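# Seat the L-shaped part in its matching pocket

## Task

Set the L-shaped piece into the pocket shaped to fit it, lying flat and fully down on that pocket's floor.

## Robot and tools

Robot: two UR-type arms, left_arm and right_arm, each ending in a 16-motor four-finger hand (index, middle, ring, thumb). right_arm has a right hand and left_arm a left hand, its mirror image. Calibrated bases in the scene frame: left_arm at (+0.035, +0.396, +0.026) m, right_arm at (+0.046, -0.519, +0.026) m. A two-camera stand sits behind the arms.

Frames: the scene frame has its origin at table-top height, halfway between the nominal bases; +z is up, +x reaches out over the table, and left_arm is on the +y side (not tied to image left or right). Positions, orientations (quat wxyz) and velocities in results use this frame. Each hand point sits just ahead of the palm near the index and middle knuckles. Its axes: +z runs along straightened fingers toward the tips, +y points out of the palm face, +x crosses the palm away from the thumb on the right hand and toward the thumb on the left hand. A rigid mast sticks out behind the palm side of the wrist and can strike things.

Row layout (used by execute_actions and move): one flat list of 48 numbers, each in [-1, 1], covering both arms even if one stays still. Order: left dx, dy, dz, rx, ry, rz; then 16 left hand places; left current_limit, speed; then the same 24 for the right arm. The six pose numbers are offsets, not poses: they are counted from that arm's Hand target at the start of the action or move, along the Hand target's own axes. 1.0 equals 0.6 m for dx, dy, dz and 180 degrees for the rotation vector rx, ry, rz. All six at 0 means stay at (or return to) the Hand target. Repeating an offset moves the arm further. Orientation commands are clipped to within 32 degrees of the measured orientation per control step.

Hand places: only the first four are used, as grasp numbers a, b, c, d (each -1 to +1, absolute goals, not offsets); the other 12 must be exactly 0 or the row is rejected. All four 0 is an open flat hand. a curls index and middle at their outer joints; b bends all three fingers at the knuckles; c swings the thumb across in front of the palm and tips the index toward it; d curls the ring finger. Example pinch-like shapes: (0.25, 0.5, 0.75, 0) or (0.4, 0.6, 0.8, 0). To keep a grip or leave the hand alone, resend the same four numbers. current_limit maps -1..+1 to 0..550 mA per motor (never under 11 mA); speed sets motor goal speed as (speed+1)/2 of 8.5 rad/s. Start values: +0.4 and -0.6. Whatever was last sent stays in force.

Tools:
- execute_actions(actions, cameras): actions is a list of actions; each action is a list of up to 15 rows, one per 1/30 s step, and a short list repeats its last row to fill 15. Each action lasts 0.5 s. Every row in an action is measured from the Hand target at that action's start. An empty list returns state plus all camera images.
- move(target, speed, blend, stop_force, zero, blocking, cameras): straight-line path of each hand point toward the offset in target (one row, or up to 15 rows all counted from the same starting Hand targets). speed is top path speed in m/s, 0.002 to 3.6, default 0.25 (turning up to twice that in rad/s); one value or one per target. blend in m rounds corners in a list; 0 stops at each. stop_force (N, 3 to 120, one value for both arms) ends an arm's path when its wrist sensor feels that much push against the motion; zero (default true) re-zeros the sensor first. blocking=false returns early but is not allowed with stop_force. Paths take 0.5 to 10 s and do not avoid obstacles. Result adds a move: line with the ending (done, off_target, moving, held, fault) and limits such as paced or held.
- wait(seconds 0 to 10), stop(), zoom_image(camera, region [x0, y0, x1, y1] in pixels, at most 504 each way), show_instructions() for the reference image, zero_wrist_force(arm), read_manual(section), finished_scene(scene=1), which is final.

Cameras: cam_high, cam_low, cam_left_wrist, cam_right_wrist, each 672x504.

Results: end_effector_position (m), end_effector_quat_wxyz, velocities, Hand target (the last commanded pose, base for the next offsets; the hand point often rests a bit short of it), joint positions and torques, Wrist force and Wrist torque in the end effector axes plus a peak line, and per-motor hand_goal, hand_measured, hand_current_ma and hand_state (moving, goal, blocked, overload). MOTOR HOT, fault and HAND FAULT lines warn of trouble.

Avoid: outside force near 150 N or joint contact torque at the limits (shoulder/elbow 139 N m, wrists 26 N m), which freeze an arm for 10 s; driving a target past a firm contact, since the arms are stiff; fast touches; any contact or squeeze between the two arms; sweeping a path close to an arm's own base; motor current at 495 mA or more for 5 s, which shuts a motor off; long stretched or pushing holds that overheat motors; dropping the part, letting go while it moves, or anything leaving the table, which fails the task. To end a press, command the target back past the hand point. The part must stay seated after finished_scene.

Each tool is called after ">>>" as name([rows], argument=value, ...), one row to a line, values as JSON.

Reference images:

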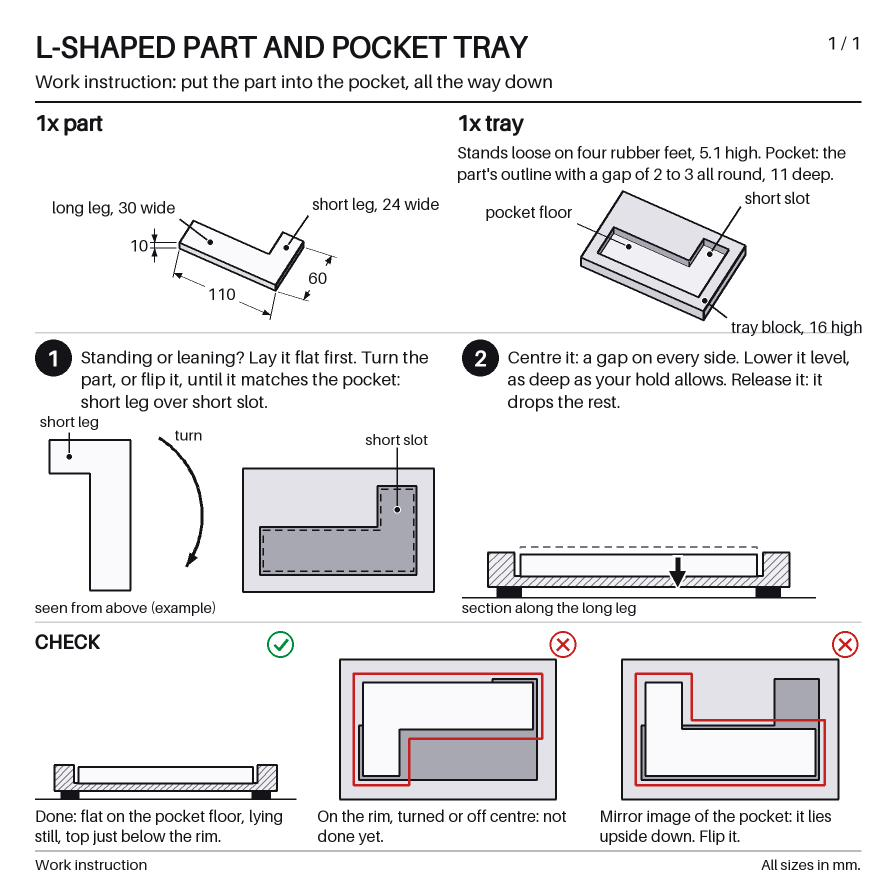

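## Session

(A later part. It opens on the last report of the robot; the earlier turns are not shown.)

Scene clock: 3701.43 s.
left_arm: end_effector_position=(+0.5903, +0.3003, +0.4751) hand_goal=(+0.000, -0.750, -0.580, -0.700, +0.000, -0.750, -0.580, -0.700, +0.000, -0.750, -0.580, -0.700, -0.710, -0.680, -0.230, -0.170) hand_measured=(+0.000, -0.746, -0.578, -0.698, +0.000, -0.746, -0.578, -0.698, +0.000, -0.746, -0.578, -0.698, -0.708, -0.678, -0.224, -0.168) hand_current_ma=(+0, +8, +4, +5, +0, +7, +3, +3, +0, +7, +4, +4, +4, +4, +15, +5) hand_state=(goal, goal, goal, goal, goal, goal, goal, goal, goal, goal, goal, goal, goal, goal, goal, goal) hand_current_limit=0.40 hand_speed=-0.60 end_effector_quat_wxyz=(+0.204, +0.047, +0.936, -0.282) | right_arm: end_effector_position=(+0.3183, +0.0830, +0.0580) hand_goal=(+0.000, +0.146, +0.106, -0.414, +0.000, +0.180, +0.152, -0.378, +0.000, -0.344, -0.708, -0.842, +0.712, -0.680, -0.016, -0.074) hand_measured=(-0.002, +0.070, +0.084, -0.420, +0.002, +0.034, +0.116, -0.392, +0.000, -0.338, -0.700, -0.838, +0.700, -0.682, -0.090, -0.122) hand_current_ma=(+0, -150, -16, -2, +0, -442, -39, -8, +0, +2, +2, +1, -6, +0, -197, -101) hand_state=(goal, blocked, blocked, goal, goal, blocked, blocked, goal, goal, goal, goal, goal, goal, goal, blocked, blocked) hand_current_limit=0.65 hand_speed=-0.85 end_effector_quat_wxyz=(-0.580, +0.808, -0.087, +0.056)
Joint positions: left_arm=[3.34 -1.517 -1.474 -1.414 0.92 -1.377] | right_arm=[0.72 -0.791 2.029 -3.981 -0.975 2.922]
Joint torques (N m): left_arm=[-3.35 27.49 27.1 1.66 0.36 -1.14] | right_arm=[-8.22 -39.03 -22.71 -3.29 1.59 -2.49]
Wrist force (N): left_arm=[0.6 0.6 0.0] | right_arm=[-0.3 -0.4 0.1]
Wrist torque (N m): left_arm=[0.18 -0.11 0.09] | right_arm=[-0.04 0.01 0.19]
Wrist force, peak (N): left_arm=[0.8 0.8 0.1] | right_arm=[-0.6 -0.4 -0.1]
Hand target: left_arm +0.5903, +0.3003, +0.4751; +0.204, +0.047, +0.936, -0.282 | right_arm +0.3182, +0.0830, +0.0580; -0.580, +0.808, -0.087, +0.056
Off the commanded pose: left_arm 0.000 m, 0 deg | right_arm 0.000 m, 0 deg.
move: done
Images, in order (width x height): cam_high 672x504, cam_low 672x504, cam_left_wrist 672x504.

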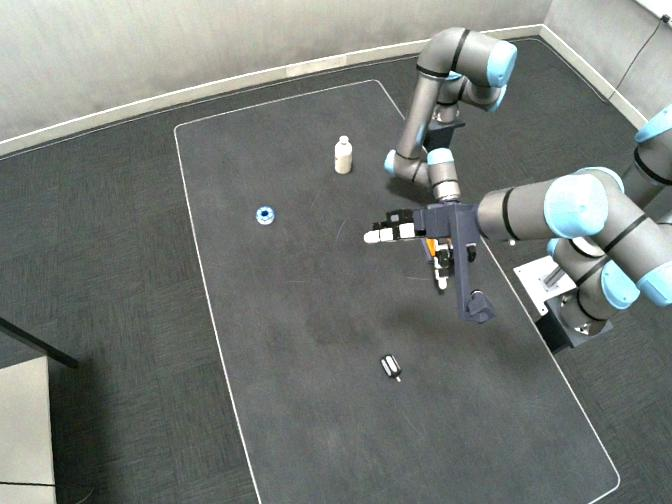

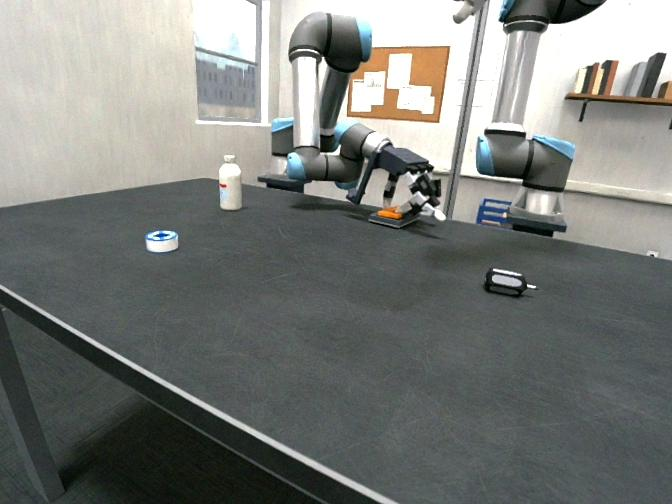

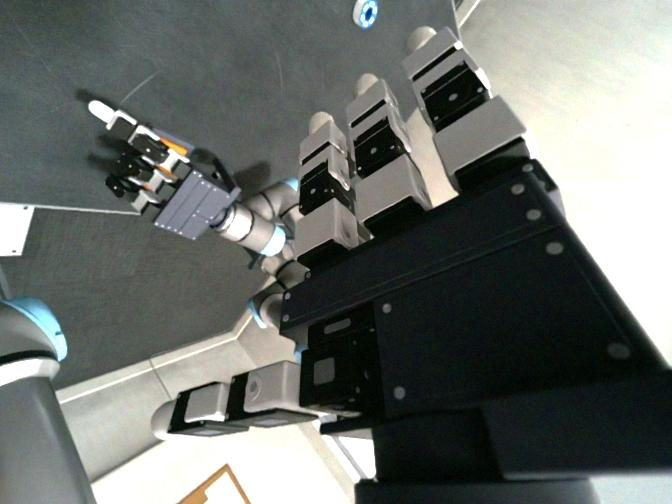

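>>> move([
  [0,0,0,0,0,0,0,0,0,0,0,0,0,0,0,0,0,0,0,0,0,0,0.4,-0.6,0,0,0,0,0,0,0.42,0.40,0.86,-0.08,0,0,0,0,0,0,0,0,0,0,0,0,0.65,-0.92],
], cameras=["cam_low","cam_left_wrist","cam_high"])

>>> zoom_image(camera="cam_low", region=[365, 190, 425, 235])

>>> zoom_image(camera="cam_left_wrist", region=[150, 125, 200, 155])

Scene clock: 3709.70 s.
left_arm: end_effector_position=(+0.5903, +0.3003, +0.4751) hand_goal=(+0.000, -0.750, -0.580, -0.700, +0.000, -0.750, -0.580, -0.700, +0.000, -0.750, -0.580, -0.700, -0.710, -0.680, -0.230, -0.170) hand_measured=(+0.000, -0.746, -0.578, -0.698, +0.000, -0.746, -0.578, -0.698, +0.000, -0.746, -0.578, -0.698, -0.708, -0.678, -0.224, -0.168) hand_current_ma=(+0, +8, +4, +5, +0, +7, +3, +3, +0, +7, +4, +4, +4, +4, +15, +5) hand_state=(goal, goal, goal, goal, goal, goal, goal, goal, goal, goal, goal, goal, goal, goal, goal, goal) hand_current_limit=0.40 hand_speed=-0.60 end_effector_quat_wxyz=(+0.204, +0.047, +0.936, -0.282) | right_arm: end_effector_position=(+0.3183, +0.0830, +0.0580) hand_goal=(+0.000, +0.056, +0.142, -0.382, +0.000, +0.070, +0.172, -0.350, +0.000, -0.444, -0.708, -0.826, +0.710, -0.680, -0.016, -0.058) hand_measured=(-0.002, +0.038, +0.110, -0.394, +0.004, +0.028, +0.118, -0.374, +0.000, -0.424, -0.700, -0.828, +0.692, -0.682, -0.092, -0.122) hand_current_ma=(+0, -14, -32, -6, +1, -53, -73, -19, +0, +16, +2, +0, -11, -1, -204, -164) hand_state=(goal, goal, blocked, goal, goal, blocked, blocked, blocked, goal, goal, goal, goal, goal, goal, blocked, blocked) hand_current_limit=0.65 hand_speed=-0.92 end_effector_quat_wxyz=(-0.580, +0.808, -0.087, +0.056)
Joint positions: left_arm=[3.34 -1.517 -1.474 -1.414 0.92 -1.377] | right_arm=[0.72 -0.791 2.029 -3.981 -0.975 2.922]
Joint torques (N m): left_arm=[-3.21 27.91 26.65 1.67 0.48 -1.14] | right_arm=[3.5 -55.66 -5.07 -1.11 -0.12 0.73]
Wrist force (N): left_arm=[0.5 0.5 0.0] | right_arm=[-0.4 -0.5 0.1]
Wrist torque (N m): left_arm=[0.16 -0.10 0.08] | right_arm=[-0.06 0.01 0.19]
Wrist force, peak (N): left_arm=[0.8 0.7 0.0] | right_arm=[-0.6 -0.5 0.0]
Hand target: left_arm +0.5903, +0.3003, +0.4751; +0.204, +0.047, +0.936, -0.282 | right_arm +0.3182, +0.0830, +0.0580; -0.580, +0.808, -0.087, +0.056
Off the commanded pose: left_arm 0.000 m, 0 deg | right_arm 0.000 m, 0 deg.
move: done
Images, in order (width x height): cam_high 672x504, cam_low 672x504, cam_left_wrist 672x504.

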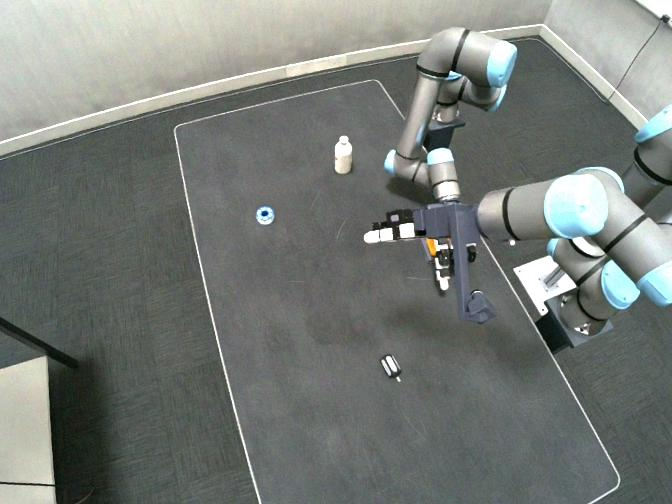

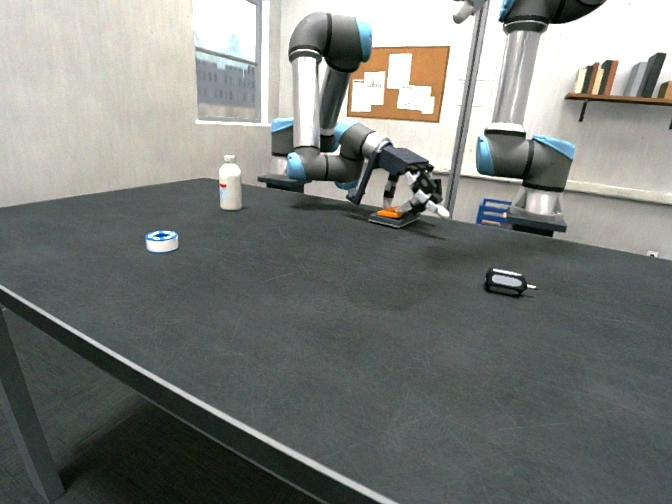

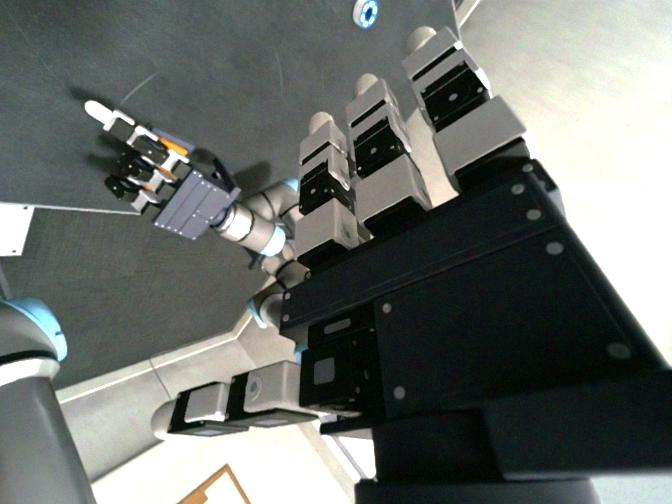

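Scaled by 8.400 from the camera's 672x504 image, which has a finer 960x720 frame.

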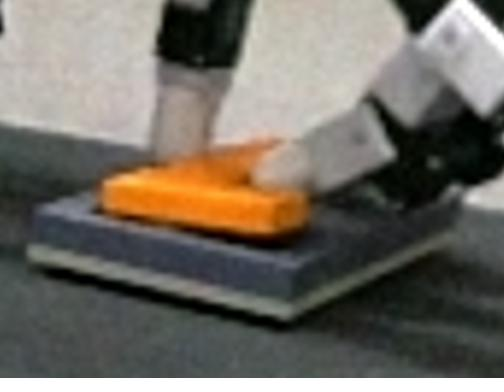

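Scaled by 10.080 from the camera's 672x504 image, which has a finer 960x720 frame.

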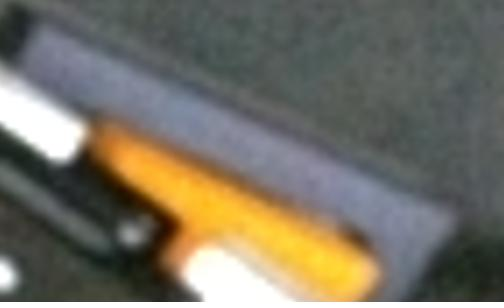

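>>> move([
  [0,0,0,0,0,0,0,0,0,0,0,0,0,0,0,0,0,0,0,0,0,0,0.4,-0.6,0,0,0,0,0,0,0.42,0.365,0.86,-0.08,0,0,0,0,0,0,0,0,0,0,0,0,0.65,-0.95],
], cameras=[])

>>> move([
  [0,0,0,0,0,0,0,0,0,0,0,0,0,0,0,0,0,0,0,0,0,0,0.4,-0.6,0,0.00483,-0.0142,0,0,0,0.43,0.295,0.86,-0.08,0,0,0,0,0,0,0,0,0,0,0,0,0.65,-0.973],
], speed=[0.0075], cameras=["cam_low","cam_left_wrist","cam_high"])

>>> zoom_image(camera="cam_low", region=[365, 190, 425, 235])

>>> zoom_image(camera="cam_left_wrist", region=[150, 125, 200, 155])

Scene clock: 3741.77 s.
left_arm: end_effector_position=(+0.5903, +0.3003, +0.4751) hand_goal=(+0.000, -0.750, -0.580, -0.700, +0.000, -0.750, -0.580, -0.700, +0.000, -0.750, -0.580, -0.700, -0.710, -0.680, -0.230, -0.170) hand_measured=(+0.000, -0.746, -0.578, -0.698, +0.000, -0.746, -0.578, -0.698, +0.000, -0.746, -0.578, -0.698, -0.708, -0.678, -0.224, -0.168) hand_current_ma=(+0, +8, +4, +5, +0, +7, +3, +3, +0, +7, +4, +4, +4, +4, +15, +5) hand_state=(goal, goal, goal, goal, goal, goal, goal, goal, goal, goal, goal, goal, goal, goal, goal, goal) hand_current_limit=0.40 hand_speed=-0.60 end_effector_quat_wxyz=(+0.204, +0.047, +0.936, -0.282) | right_arm: end_effector_position=(+0.3182, +0.0830, +0.0580) hand_goal=(+0.000, +0.010, +0.154, -0.374, +0.000, +0.010, +0.164, -0.350, +0.000, -0.496, -0.708, -0.820, +0.710, -0.680, -0.016, -0.052) hand_measured=(-0.002, -0.002, +0.128, -0.384, +0.004, -0.014, +0.126, -0.368, +0.000, -0.476, -0.700, -0.822, +0.698, -0.682, -0.082, -0.096) hand_current_ma=(+0, -7, -22, -5, +1, -22, -41, -12, +0, +17, +2, +0, -6, -1, -160, -89) hand_state=(goal, goal, blocked, goal, goal, blocked, blocked, goal, goal, blocked, goal, goal, goal, goal, blocked, blocked) hand_current_limit=0.65 hand_speed=-0.95 end_effector_quat_wxyz=(-0.580, +0.808, -0.087, +0.056)
Joint positions: left_arm=[3.34 -1.517 -1.474 -1.414 0.92 -1.377] | right_arm=[0.72 -0.791 2.029 -3.981 -0.975 2.922]
Joint torques (N m): left_arm=[-3.83 27.97 27.39 1.73 0.47 -1.19] | right_arm=[13.71 -54.57 -3.41 -1.19 -0.37 2.24]
Wrist force (N): left_arm=[0.8 0.5 0.1] | right_arm=[-0.4 -0.3 0.0]
Wrist torque (N m): left_arm=[0.15 -0.13 0.11] | right_arm=[-0.04 0.02 0.19]
Wrist force, peak (N): left_arm=[0.9 0.6 0.1] | right_arm=[-0.7 -0.4 0.1]
Hand target: left_arm +0.5903, +0.3003, +0.4751; +0.204, +0.047, +0.936, -0.282 | right_arm +0.3182, +0.0830, +0.0580; -0.580, +0.808, -0.087, +0.056
Off the commanded pose: left_arm 0.000 m, 0 deg | right_arm 0.000 m, 0 deg.
move: done
No camera images: "cameras" was empty.

Scene clock: 3743.23 s.
left_arm: end_effector_position=(+0.5903, +0.3003, +0.4751) hand_goal=(+0.000, -0.750, -0.580, -0.700, +0.000, -0.750, -0.580, -0.700, +0.000, -0.750, -0.580, -0.700, -0.710, -0.680, -0.230, -0.170) hand_measured=(+0.000, -0.746, -0.578, -0.698, +0.000, -0.746, -0.578, -0.698, +0.000, -0.746, -0.578, -0.698, -0.708, -0.678, -0.224, -0.168) hand_current_ma=(+0, +8, +4, +5, +0, +7, +3, +3, +0, +7, +4, +4, +4, +4, +15, +5) hand_state=(goal, goal, goal, goal, goal, goal, goal, goal, goal, goal, goal, goal, goal, goal, goal, goal) hand_current_limit=0.40 hand_speed=-0.60 end_effector_quat_wxyz=(+0.204, +0.047, +0.936, -0.282) | right_arm: end_effector_position=(+0.3164, +0.0741, +0.0580) hand_goal=(+0.000, -0.086, +0.184, -0.350, +0.000, -0.110, +0.166, -0.334, +0.000, -0.602, -0.708, -0.804, +0.708, -0.680, -0.016, -0.036) hand_measured=(-0.002, -0.092, +0.168, -0.356, +0.002, -0.110, +0.158, -0.336, +0.000, -0.580, -0.700, -0.806, +0.706, -0.682, -0.048, -0.058) hand_current_ma=(+0, -2, -9, -2, +0, +0, -3, -1, +0, +18, +2, +0, +0, +0, -46, -28) hand_state=(goal, goal, goal, goal, goal, goal, goal, goal, goal, blocked, goal, goal, goal, goal, blocked, blocked) hand_current_limit=0.65 hand_speed=-0.97 end_effector_quat_wxyz=(-0.580, +0.808, -0.087, +0.056)
Joint positions: left_arm=[3.34 -1.517 -1.474 -1.414 0.92 -1.377] | right_arm=[0.708 -0.799 2.055 -3.996 -0.964 2.916]
Joint torques (N m): left_arm=[-2.68 27.79 27.17 1.66 0.44 -1.11] | right_arm=[-2.62 -51.07 -11.95 -2.7 0.94 -2.53]
Wrist force (N): left_arm=[0.7 0.6 0.1] | right_arm=[-0.3 -0.7 0.1]
Wrist torque (N m): left_arm=[0.17 -0.12 0.10] | right_arm=[-0.09 0.01 0.19]
Wrist force, peak (N): left_arm=[0.9 0.6 0.2] | right_arm=[-0.2 -1.0 0.0]
Hand target: left_arm +0.5903, +0.3003, +0.4751; +0.204, +0.047, +0.936, -0.282 | right_arm +0.3164, +0.0742, +0.0580; -0.580, +0.808, -0.087, +0.056
Off the commanded pose: left_arm 0.000 m, 0 deg | right_arm 0.000 m, 0 deg.
move: done
Images, in order (width x height): cam_high 672x504, cam_low 672x504, cam_left_wrist 672x504.

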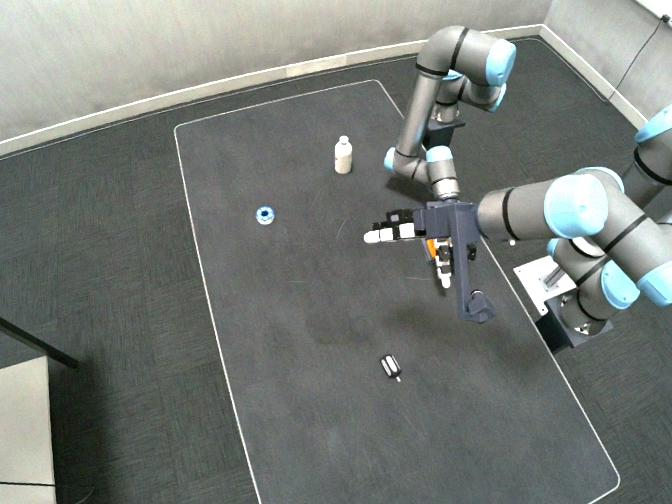

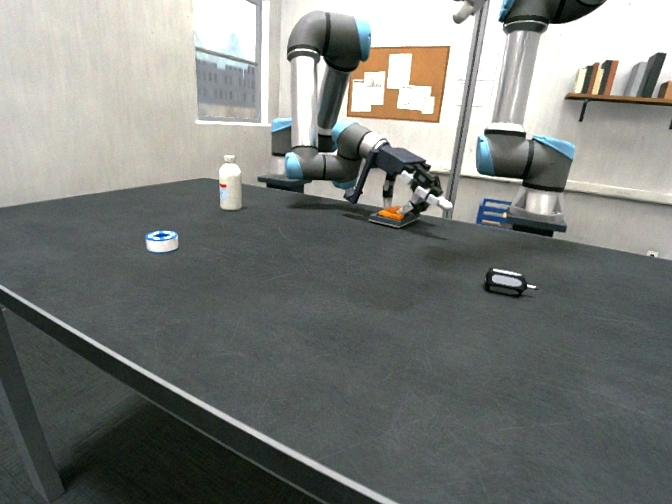

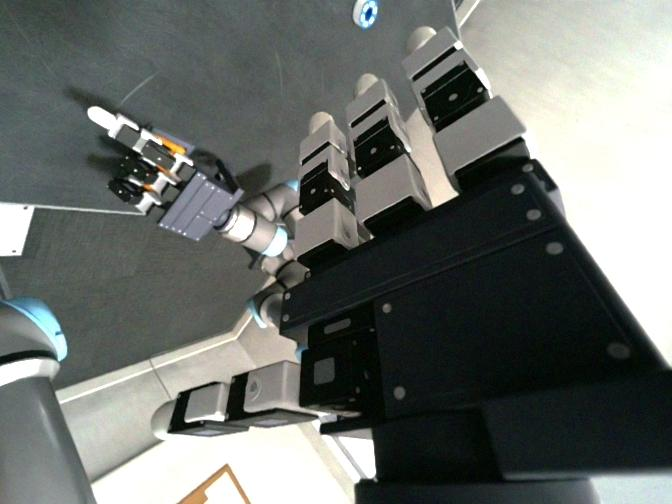

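Scaled by 8.400 from the camera's 672x504 image, which has a finer 960x720 frame.

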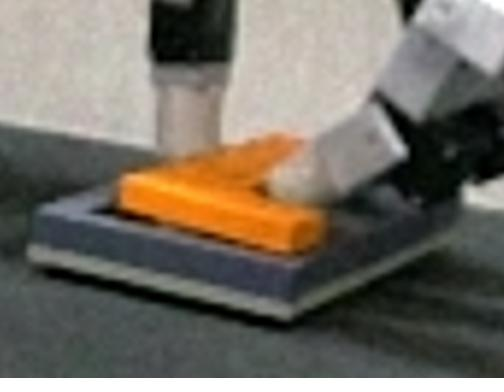

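Scaled by 10.080 from the camera's 672x504 image, which has a finer 960x720 frame.

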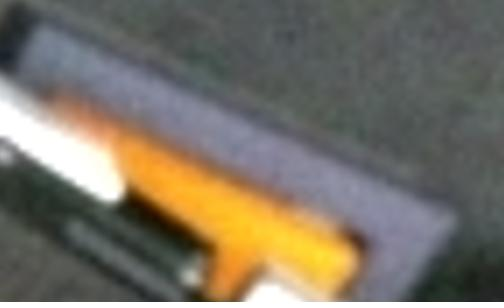

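>>> move([
  [0,0,0,0,0,0,0,0,0,0,0,0,0,0,0,0,0,0,0,0,0,0,0.4,-0.6,-0.0018,0.00215,-0.00631,0,-0.01157,-0.00392,0.43,0.295,0.86,-0.08,0,0,0,0,0,0,0,0,0,0,0,0,0.65,-0.9],
], speed=[0.01], cameras=["cam_low","cam_left_wrist","cam_high"])

>>> zoom_image(camera="cam_low", region=[365, 190, 425, 235])

>>> zoom_image(camera="cam_left_wrist", region=[150, 125, 200, 155])

>>> zoom_image(camera="cam_high", region=[418, 235, 443, 265])

Scene clock: 3786.57 s.
left_arm: end_effector_position=(+0.5903, +0.3003, +0.4751) hand_goal=(+0.000, -0.750, -0.580, -0.700, +0.000, -0.750, -0.580, -0.700, +0.000, -0.750, -0.580, -0.700, -0.710, -0.680, -0.230, -0.170) hand_measured=(+0.000, -0.746, -0.578, -0.698, +0.000, -0.746, -0.578, -0.698, +0.000, -0.746, -0.578, -0.698, -0.708, -0.678, -0.224, -0.168) hand_current_ma=(+0, +8, +4, +5, +0, +7, +3, +3, +0, +7, +4, +4, +4, +4, +15, +5) hand_state=(goal, goal, goal, goal, goal, goal, goal, goal, goal, goal, goal, goal, goal, goal, goal, goal) hand_current_limit=0.40 hand_speed=-0.60 end_effector_quat_wxyz=(+0.204, +0.047, +0.936, -0.282) | right_arm: end_effector_position=(+0.3145, +0.0705, +0.0580) hand_goal=(+0.000, -0.086, +0.184, -0.350, +0.000, -0.110, +0.166, -0.334, +0.000, -0.602, -0.708, -0.804, +0.708, -0.680, -0.016, -0.036) hand_measured=(-0.002, -0.092, +0.168, -0.356, +0.002, -0.116, +0.158, -0.336, +0.000, -0.580, -0.700, -0.806, +0.708, -0.682, -0.046, -0.058) hand_current_ma=(+0, -2, -9, -2, +0, -2, -3, +0, +0, +18, +2, +0, +0, +0, -42, -26) hand_state=(goal, goal, goal, goal, goal, goal, goal, goal, goal, blocked, goal, goal, goal, goal, blocked, blocked) hand_current_limit=0.65 hand_speed=-0.90 end_effector_quat_wxyz=(-0.581, +0.809, -0.071, +0.044)
Joint positions: left_arm=[3.34 -1.517 -1.474 -1.414 0.92 -1.377] | right_arm=[0.693 -0.802 2.06 -3.984 -0.915 2.89]
Joint torques (N m): left_arm=[-3.89 27.86 27.39 1.83 0.47 -1.16] | right_arm=[-5.58 -54.31 0.46 -1.54 -0.06 -1.9]
Wrist force (N): left_arm=[0.8 0.6 0.0] | right_arm=[-0.1 -1.0 0.2]
Wrist torque (N m): left_arm=[0.18 -0.13 0.10] | right_arm=[-0.06 0.00 0.19]
Wrist force, peak (N): left_arm=[0.9 0.7 0.0] | right_arm=[-0.3 -1.5 0.1]
Hand target: left_arm +0.5903, +0.3003, +0.4751; +0.204, +0.047, +0.936, -0.282 | right_arm +0.3145, +0.0705, +0.0580; -0.581, +0.809, -0.072, +0.045
Off the commanded pose: left_arm 0.000 m, 0 deg | right_arm 0.000 m, 0 deg.
move: done
Images, in order (width x height): cam_high 672x504, cam_low 672x504, cam_left_wrist 672x504.

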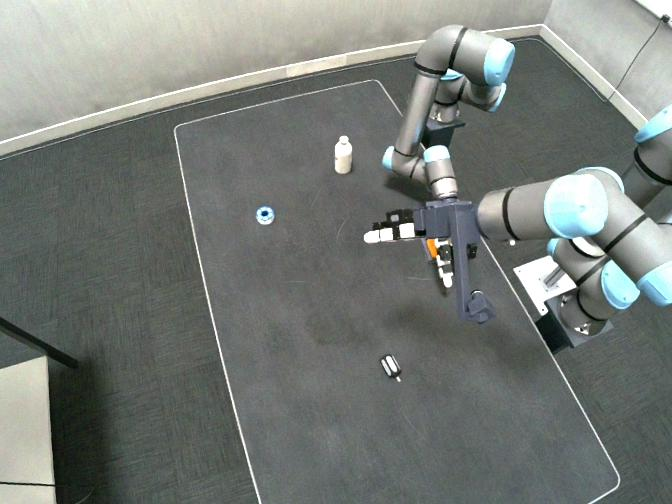

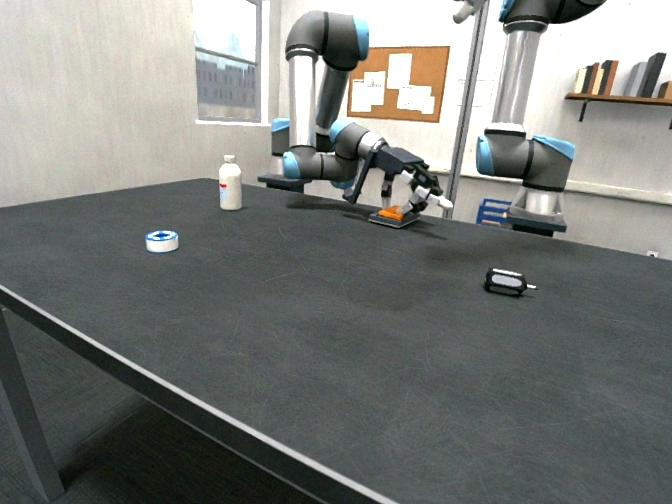

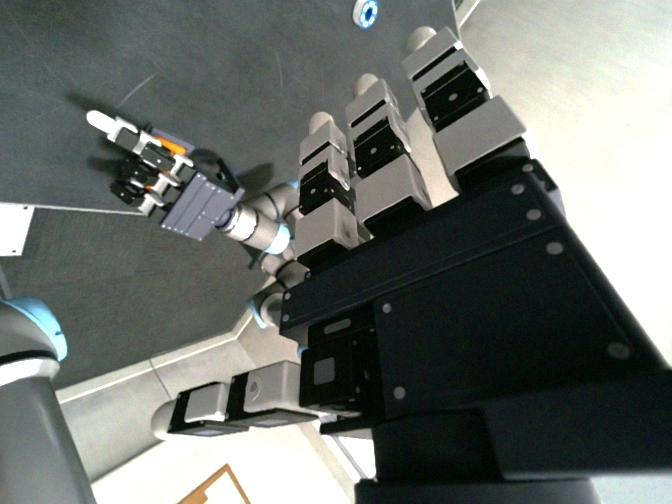

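Scaled by 8.400 from the camera's 672x504 image, which has a finer 960x720 frame.

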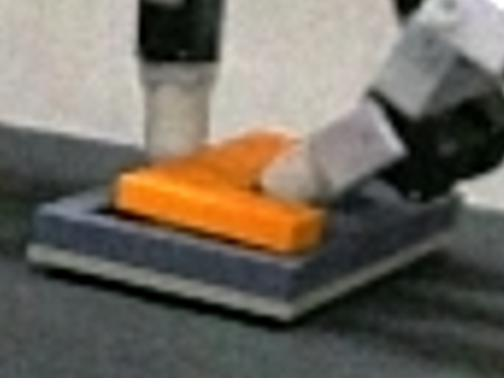

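Scaled by 10.080 from the camera's 672x504 image, which has a finer 960x720 frame.

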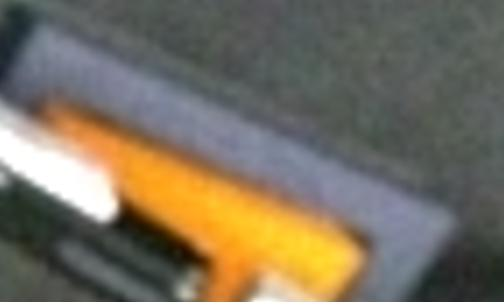

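Scaled by 16.800 from the camera's 672x504 image, which has a finer 960x720 frame.

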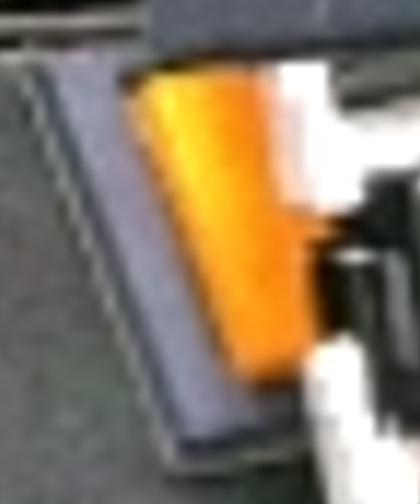

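>>> move([
  [0,0,0,0,0,0,0,0,0,0,0,0,0,0,0,0,0,0,0,0,0,0,0.4,-0.6,0,0.00215,-0.00631,0,0,0,0.43,0.295,0.86,-0.08,0,0,0,0,0,0,0,0,0,0,0,0,0.65,-0.9],
], speed=[0.01], cameras=["cam_low","cam_left_wrist","cam_high"])

>>> zoom_image(camera="cam_low", region=[365, 190, 425, 235])

>>> zoom_image(camera="cam_left_wrist", region=[150, 125, 200, 155])

>>> zoom_image(camera="cam_high", region=[418, 235, 443, 265])

Scene clock: 3805.50 s.
left_arm: end_effector_position=(+0.5903, +0.3003, +0.4751) hand_goal=(+0.000, -0.750, -0.580, -0.700, +0.000, -0.750, -0.580, -0.700, +0.000, -0.750, -0.580, -0.700, -0.710, -0.680, -0.230, -0.170) hand_measured=(+0.000, -0.746, -0.578, -0.698, +0.000, -0.746, -0.578, -0.698, +0.000, -0.746, -0.578, -0.698, -0.708, -0.678, -0.224, -0.168) hand_current_ma=(+0, +8, +4, +5, +0, +7, +3, +3, +0, +7, +4, +4, +4, +4, +15, +5) hand_state=(goal, goal, goal, goal, goal, goal, goal, goal, goal, goal, goal, goal, goal, goal, goal, goal) hand_current_limit=0.40 hand_speed=-0.60 end_effector_quat_wxyz=(+0.204, +0.047, +0.936, -0.282) | right_arm: end_effector_position=(+0.3138, +0.0665, +0.0580) hand_goal=(+0.000, -0.086, +0.184, -0.350, +0.000, -0.110, +0.166, -0.334, +0.000, -0.602, -0.708, -0.804, +0.708, -0.680, -0.016, -0.036) hand_measured=(-0.002, -0.092, +0.168, -0.356, +0.002, -0.118, +0.158, -0.336, +0.000, -0.580, -0.700, -0.806, +0.710, -0.682, -0.044, -0.056) hand_current_ma=(+0, -2, -9, -2, +0, -3, -3, +0, +0, +18, +2, +0, +0, +0, -40, -24) hand_state=(goal, goal, goal, goal, goal, goal, goal, goal, goal, blocked, goal, goal, goal, goal, blocked, blocked) hand_current_limit=0.65 hand_speed=-0.90 end_effector_quat_wxyz=(-0.581, +0.809, -0.072, +0.045)
Joint positions: left_arm=[3.34 -1.517 -1.474 -1.414 0.92 -1.377] | right_arm=[0.688 -0.805 2.072 -3.99 -0.91 2.887]
Joint torques (N m): left_arm=[-3.54 27.3 27.77 1.65 0.47 -1.23] | right_arm=[-4.41 -51.17 -8.16 -2.79 1.12 -2.69]
Wrist force (N): left_arm=[0.6 0.6 0.0] | right_arm=[-0.2 -1.8 0.3]
Wrist torque (N m): left_arm=[0.19 -0.11 0.09] | right_arm=[-0.08 0.00 0.18]
Wrist force, peak (N): left_arm=[0.8 0.7 0.0] | right_arm=[-0.1 -1.8 0.2]
Hand target: left_arm +0.5903, +0.3003, +0.4751; +0.204, +0.047, +0.936, -0.282 | right_arm +0.3139, +0.0665, +0.0580; -0.581, +0.809, -0.072, +0.045
Off the commanded pose: left_arm 0.000 m, 0 deg | right_arm 0.000 m, 0 deg.
move: done
Images, in order (width x height): cam_high 672x504, cam_low 672x504, cam_left_wrist 672x504.

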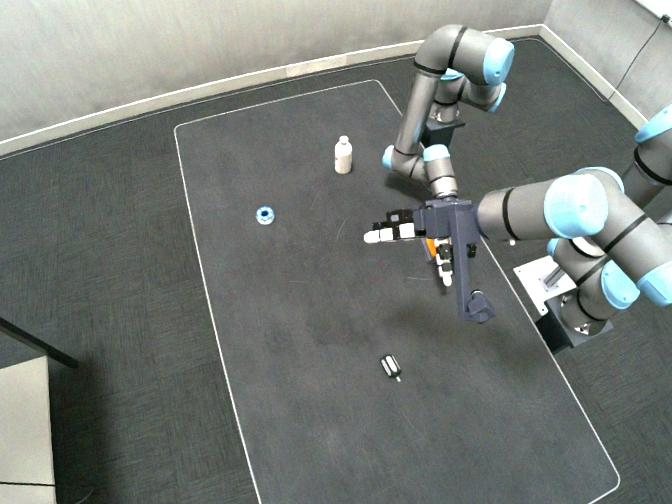

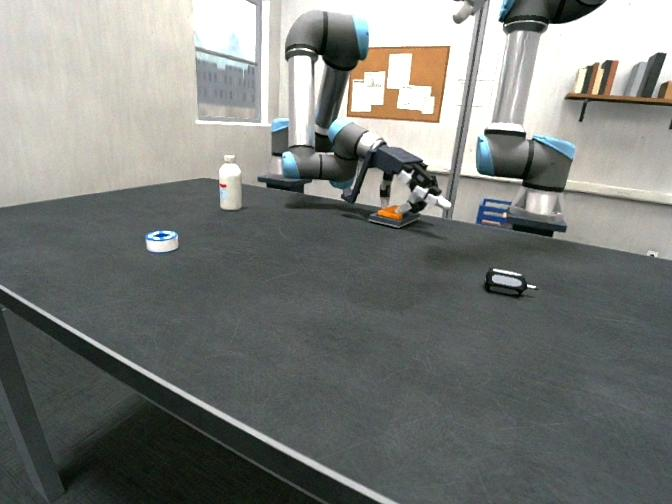

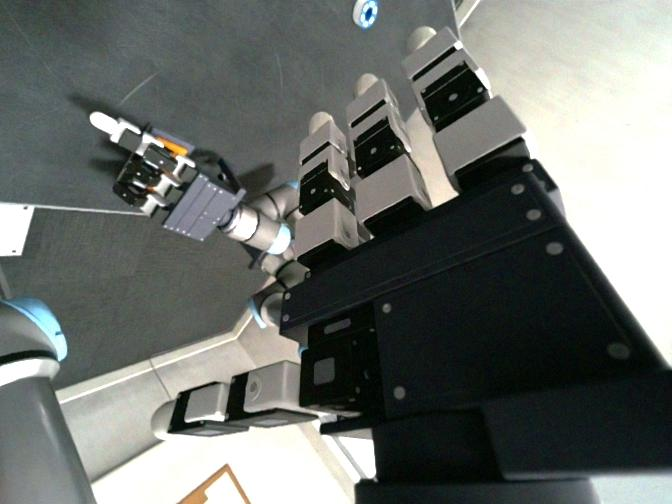

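Scaled by 8.400 from the camera's 672x504 image, which has a finer 960x720 frame.

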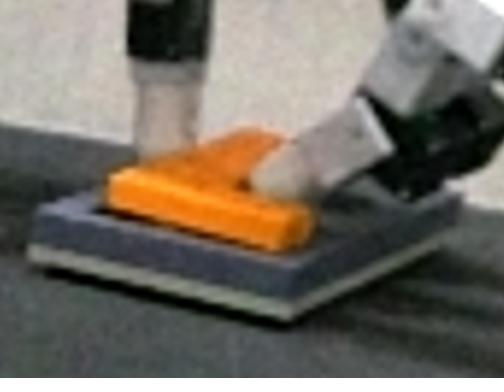

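Scaled by 10.080 from the camera's 672x504 image, which has a finer 960x720 frame.

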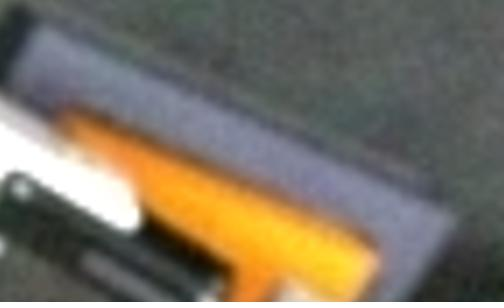

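Scaled by 16.800 from the camera's 672x504 image, which has a finer 960x720 frame.

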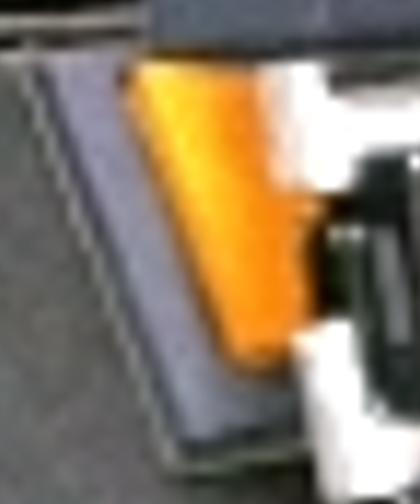

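>>> move([
  [0,0,0,0,0,0,0,0,0,0,0,0,0,0,0,0,0,0,0,0,0,0,0.4,-0.6,0,0,0,0,0,0,0.43,0.26,0.86,-0.08,0,0,0,0,0,0,0,0,0,0,0,0,0.65,-0.93],
], cameras=["cam_low","cam_left_wrist","cam_high"])

>>> zoom_image(camera="cam_low", region=[365, 190, 425, 235])

>>> zoom_image(camera="cam_left_wrist", region=[150, 125, 200, 155])

>>> zoom_image(camera="cam_high", region=[418, 235, 443, 265])

Scene clock: 3822.73 s.
left_arm: end_effector_position=(+0.5903, +0.3003, +0.4751) hand_goal=(+0.000, -0.750, -0.580, -0.700, +0.000, -0.750, -0.580, -0.700, +0.000, -0.750, -0.580, -0.700, -0.710, -0.680, -0.230, -0.170) hand_measured=(+0.000, -0.746, -0.578, -0.698, +0.000, -0.746, -0.578, -0.698, +0.000, -0.746, -0.578, -0.698, -0.708, -0.678, -0.224, -0.168) hand_current_ma=(+0, +8, +4, +5, +0, +7, +3, +3, +0, +7, +4, +4, +4, +4, +15, +5) hand_state=(goal, goal, goal, goal, goal, goal, goal, goal, goal, goal, goal, goal, goal, goal, goal, goal) hand_current_limit=0.40 hand_speed=-0.60 end_effector_quat_wxyz=(+0.204, +0.047, +0.936, -0.282) | right_arm: end_effector_position=(+0.3139, +0.0665, +0.0580) hand_goal=(+0.000, -0.134, +0.194, -0.344, +0.000, -0.172, +0.160, -0.334, +0.000, -0.654, -0.708, -0.798, +0.708, -0.680, -0.016, -0.028) hand_measured=(-0.002, -0.132, +0.186, -0.348, +0.002, -0.144, +0.166, -0.330, +0.000, -0.632, -0.700, -0.800, +0.706, -0.682, -0.034, -0.042) hand_current_ma=(+0, +0, -3, -1, +0, +28, +2, +1, +0, +19, +2, +0, +0, +0, -18, -12) hand_state=(goal, goal, goal, goal, goal, blocked, goal, goal, goal, blocked, goal, goal, goal, goal, goal, goal) hand_current_limit=0.65 hand_speed=-0.93 end_effector_quat_wxyz=(-0.581, +0.809, -0.072, +0.045)
Joint positions: left_arm=[3.34 -1.517 -1.474 -1.414 0.92 -1.377] | right_arm=[0.688 -0.805 2.072 -3.99 -0.91 2.887]
Joint torques (N m): left_arm=[-2.88 27.53 27.76 1.61 0.51 -1.18] | right_arm=[13.06 -31.6 -22.58 -1.41 -0.54 2.6]
Wrist force (N): left_arm=[0.6 0.5 0.1] | right_arm=[-0.2 -1.3 -0.4]
Wrist torque (N m): left_arm=[0.15 -0.11 0.09] | right_arm=[-0.12 0.02 0.19]
Wrist force, peak (N): left_arm=[0.9 0.7 0.1] | right_arm=[-0.3 -2.0 0.4]
Hand target: left_arm +0.5903, +0.3003, +0.4751; +0.204, +0.047, +0.936, -0.282 | right_arm +0.3139, +0.0665, +0.0580; -0.581, +0.809, -0.072, +0.045
Off the commanded pose: left_arm 0.000 m, 0 deg | right_arm 0.000 m, 0 deg.
move: done
Images, in order (width x height): cam_high 672x504, cam_low 672x504, cam_left_wrist 672x504.

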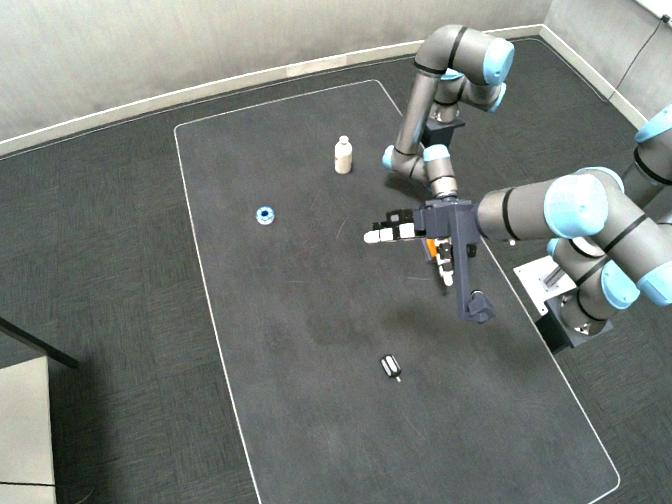

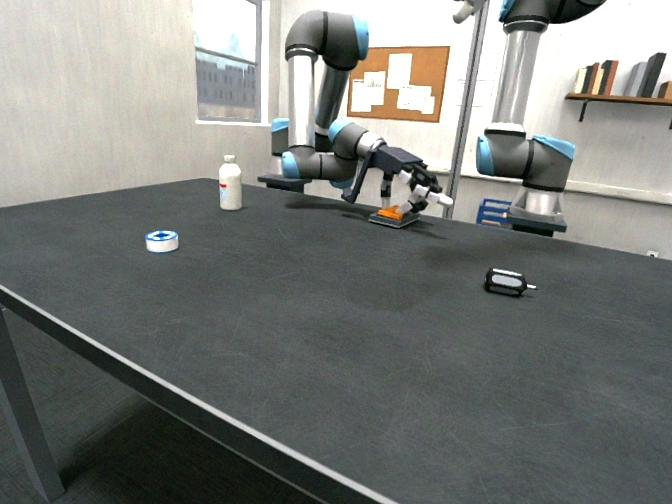

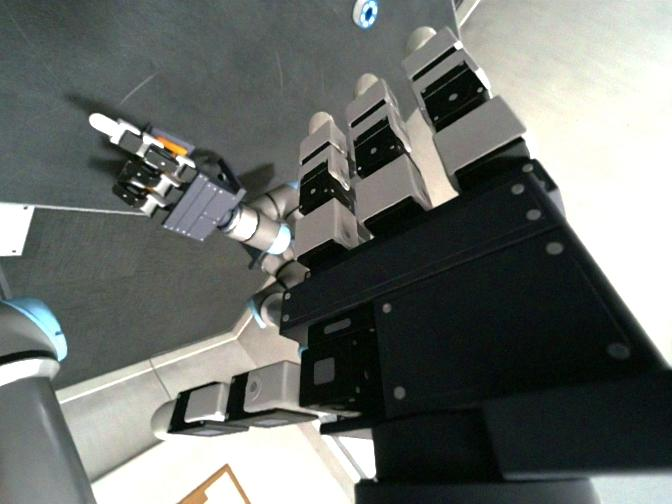

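Scaled by 8.400 from the camera's 672x504 image, which has a finer 960x720 frame.

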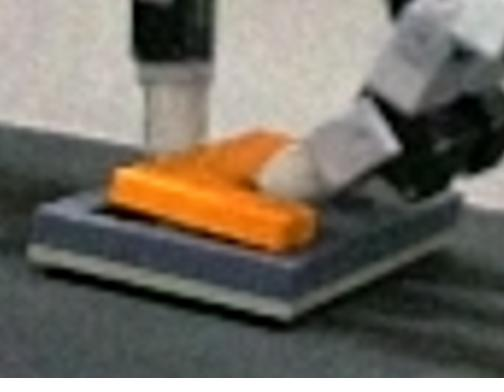

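Scaled by 10.080 from the camera's 672x504 image, which has a finer 960x720 frame.

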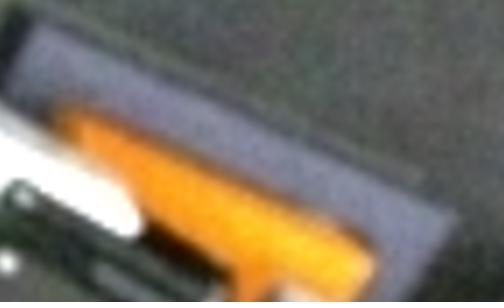

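Scaled by 16.800 from the camera's 672x504 image, which has a finer 960x720 frame.

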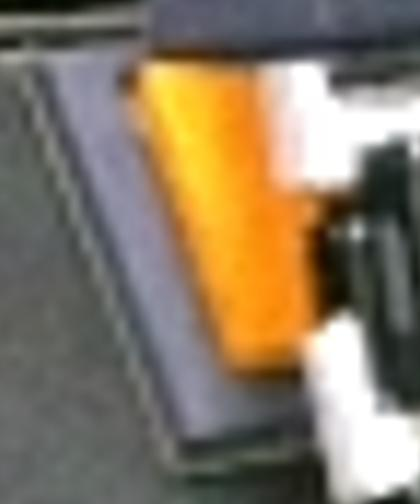

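>>> move([
  [0,0,0,0,0,0,0,0,0,0,0,0,0,0,0,0,0,0,0,0,0,0,0.4,-0.6,0,-0.00474,-0.00161,0,0,0,0.43,0.26,0.86,-0.08,0,0,0,0,0,0,0,0,0,0,0,0,0.6,-0.9],
  [0,0,0,0,0,0,0,0,0,0,0,0,0,0,0,0,0,0,0,0,0,0,0.4,-0.6,0,-0.01894,-0.00642,0,0,0,0.43,0.26,0.86,-0.08,0,0,0,0,0,0,0,0,0,0,0,0,0.6,-0.9],
], speed=[0.015,0.03], cameras=["cam_low","cam_left_wrist","cam_high"])

>>> zoom_image(camera="cam_low", region=[365, 190, 425, 235])

>>> zoom_image(camera="cam_left_wrist", region=[150, 125, 200, 155])

Scene clock: 3834.10 s.
left_arm: end_effector_position=(+0.5903, +0.3003, +0.4751) hand_goal=(+0.000, -0.750, -0.580, -0.700, +0.000, -0.750, -0.580, -0.700, +0.000, -0.750, -0.580, -0.700, -0.710, -0.680, -0.230, -0.170) hand_measured=(+0.000, -0.746, -0.578, -0.698, +0.000, -0.746, -0.578, -0.698, +0.000, -0.746, -0.578, -0.698, -0.708, -0.678, -0.224, -0.168) hand_current_ma=(+0, +8, +4, +5, +0, +7, +3, +3, +0, +7, +4, +4, +4, +4, +15, +5) hand_state=(goal, goal, goal, goal, goal, goal, goal, goal, goal, goal, goal, goal, goal, goal, goal, goal) hand_current_limit=0.40 hand_speed=-0.60 end_effector_quat_wxyz=(+0.204, +0.047, +0.936, -0.282) | right_arm: end_effector_position=(+0.3139, +0.0665, +0.0701) hand_goal=(+0.000, -0.134, +0.194, -0.344, +0.000, -0.172, +0.160, -0.334, +0.000, -0.654, -0.708, -0.798, +0.708, -0.680, -0.016, -0.028) hand_measured=(-0.002, -0.134, +0.188, -0.346, +0.002, -0.162, +0.162, -0.332, +0.000, -0.632, -0.700, -0.800, +0.708, -0.682, -0.018, -0.030) hand_current_ma=(+0, +0, -2, -1, +0, +4, +0, +0, +0, +18, +2, +0, +0, +0, -1, -1) hand_state=(goal, goal, goal, goal, goal, goal, goal, goal, goal, blocked, goal, goal, goal, goal, goal, goal) hand_current_limit=0.60 hand_speed=-0.90 end_effector_quat_wxyz=(-0.581, +0.809, -0.072, +0.045)
Joint positions: left_arm=[3.34 -1.517 -1.474 -1.414 0.92 -1.377] | right_arm=[0.688 -0.836 2.077 -3.964 -0.91 2.887]
Joint torques (N m): left_arm=[-3.37 27.28 27.3 1.56 0.42 -1.12] | right_arm=[-9.81 -31.31 -4.86 -3.92 1.77 -1.95]
Wrist force (N): left_arm=[0.7 0.5 0.1] | right_arm=[-0.2 -0.2 0.2]
Wrist torque (N m): left_arm=[0.16 -0.12 0.09] | right_arm=[-0.06 0.01 0.21]
Wrist force, peak (N): left_arm=[1.0 0.6 0.1] | right_arm=[-0.3 -1.6 -0.7]
Hand target: left_arm +0.5903, +0.3003, +0.4751; +0.204, +0.047, +0.936, -0.282 | right_arm +0.3140, +0.0665, +0.0700; -0.581, +0.809, -0.072, +0.045
Off the commanded pose: left_arm 0.000 m, 0 deg | right_arm 0.000 m, 0 deg.
move: done
Images, in order (width x height): cam_high 672x504, cam_low 672x504, cam_left_wrist 672x504.

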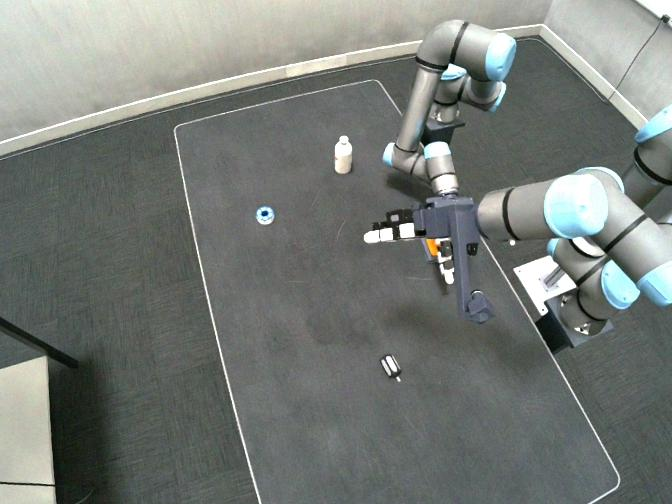

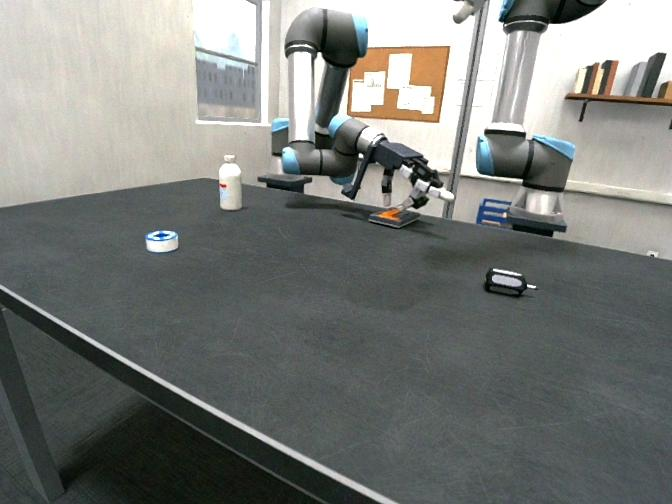

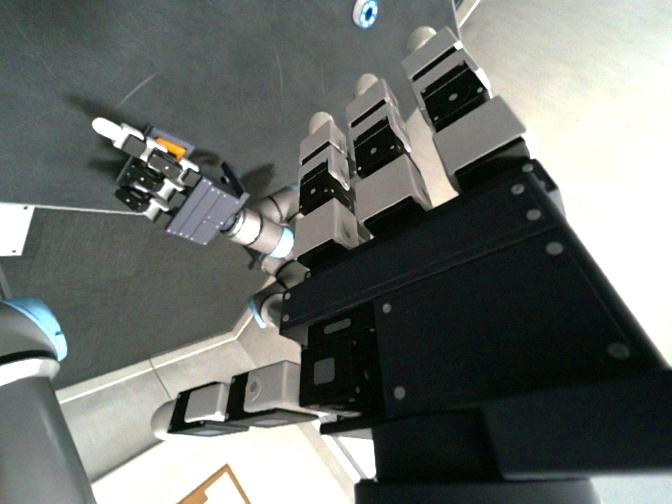

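Scaled by 8.400 from the camera's 672x504 image, which has a finer 960x720 frame.

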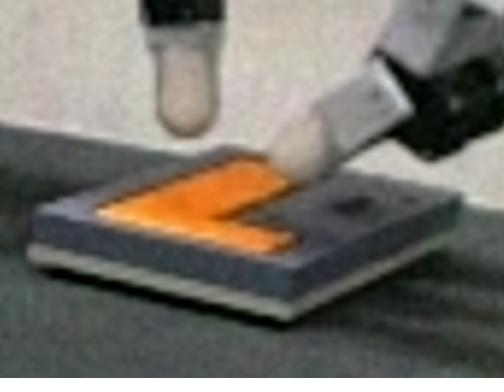

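Scaled by 10.080 from the camera's 672x504 image, which has a finer 960x720 frame.

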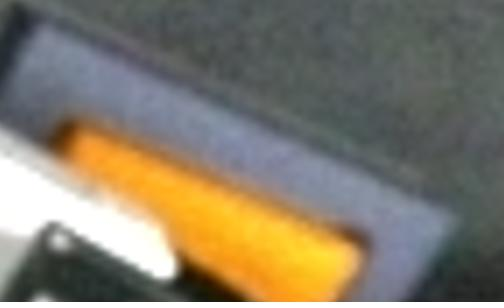

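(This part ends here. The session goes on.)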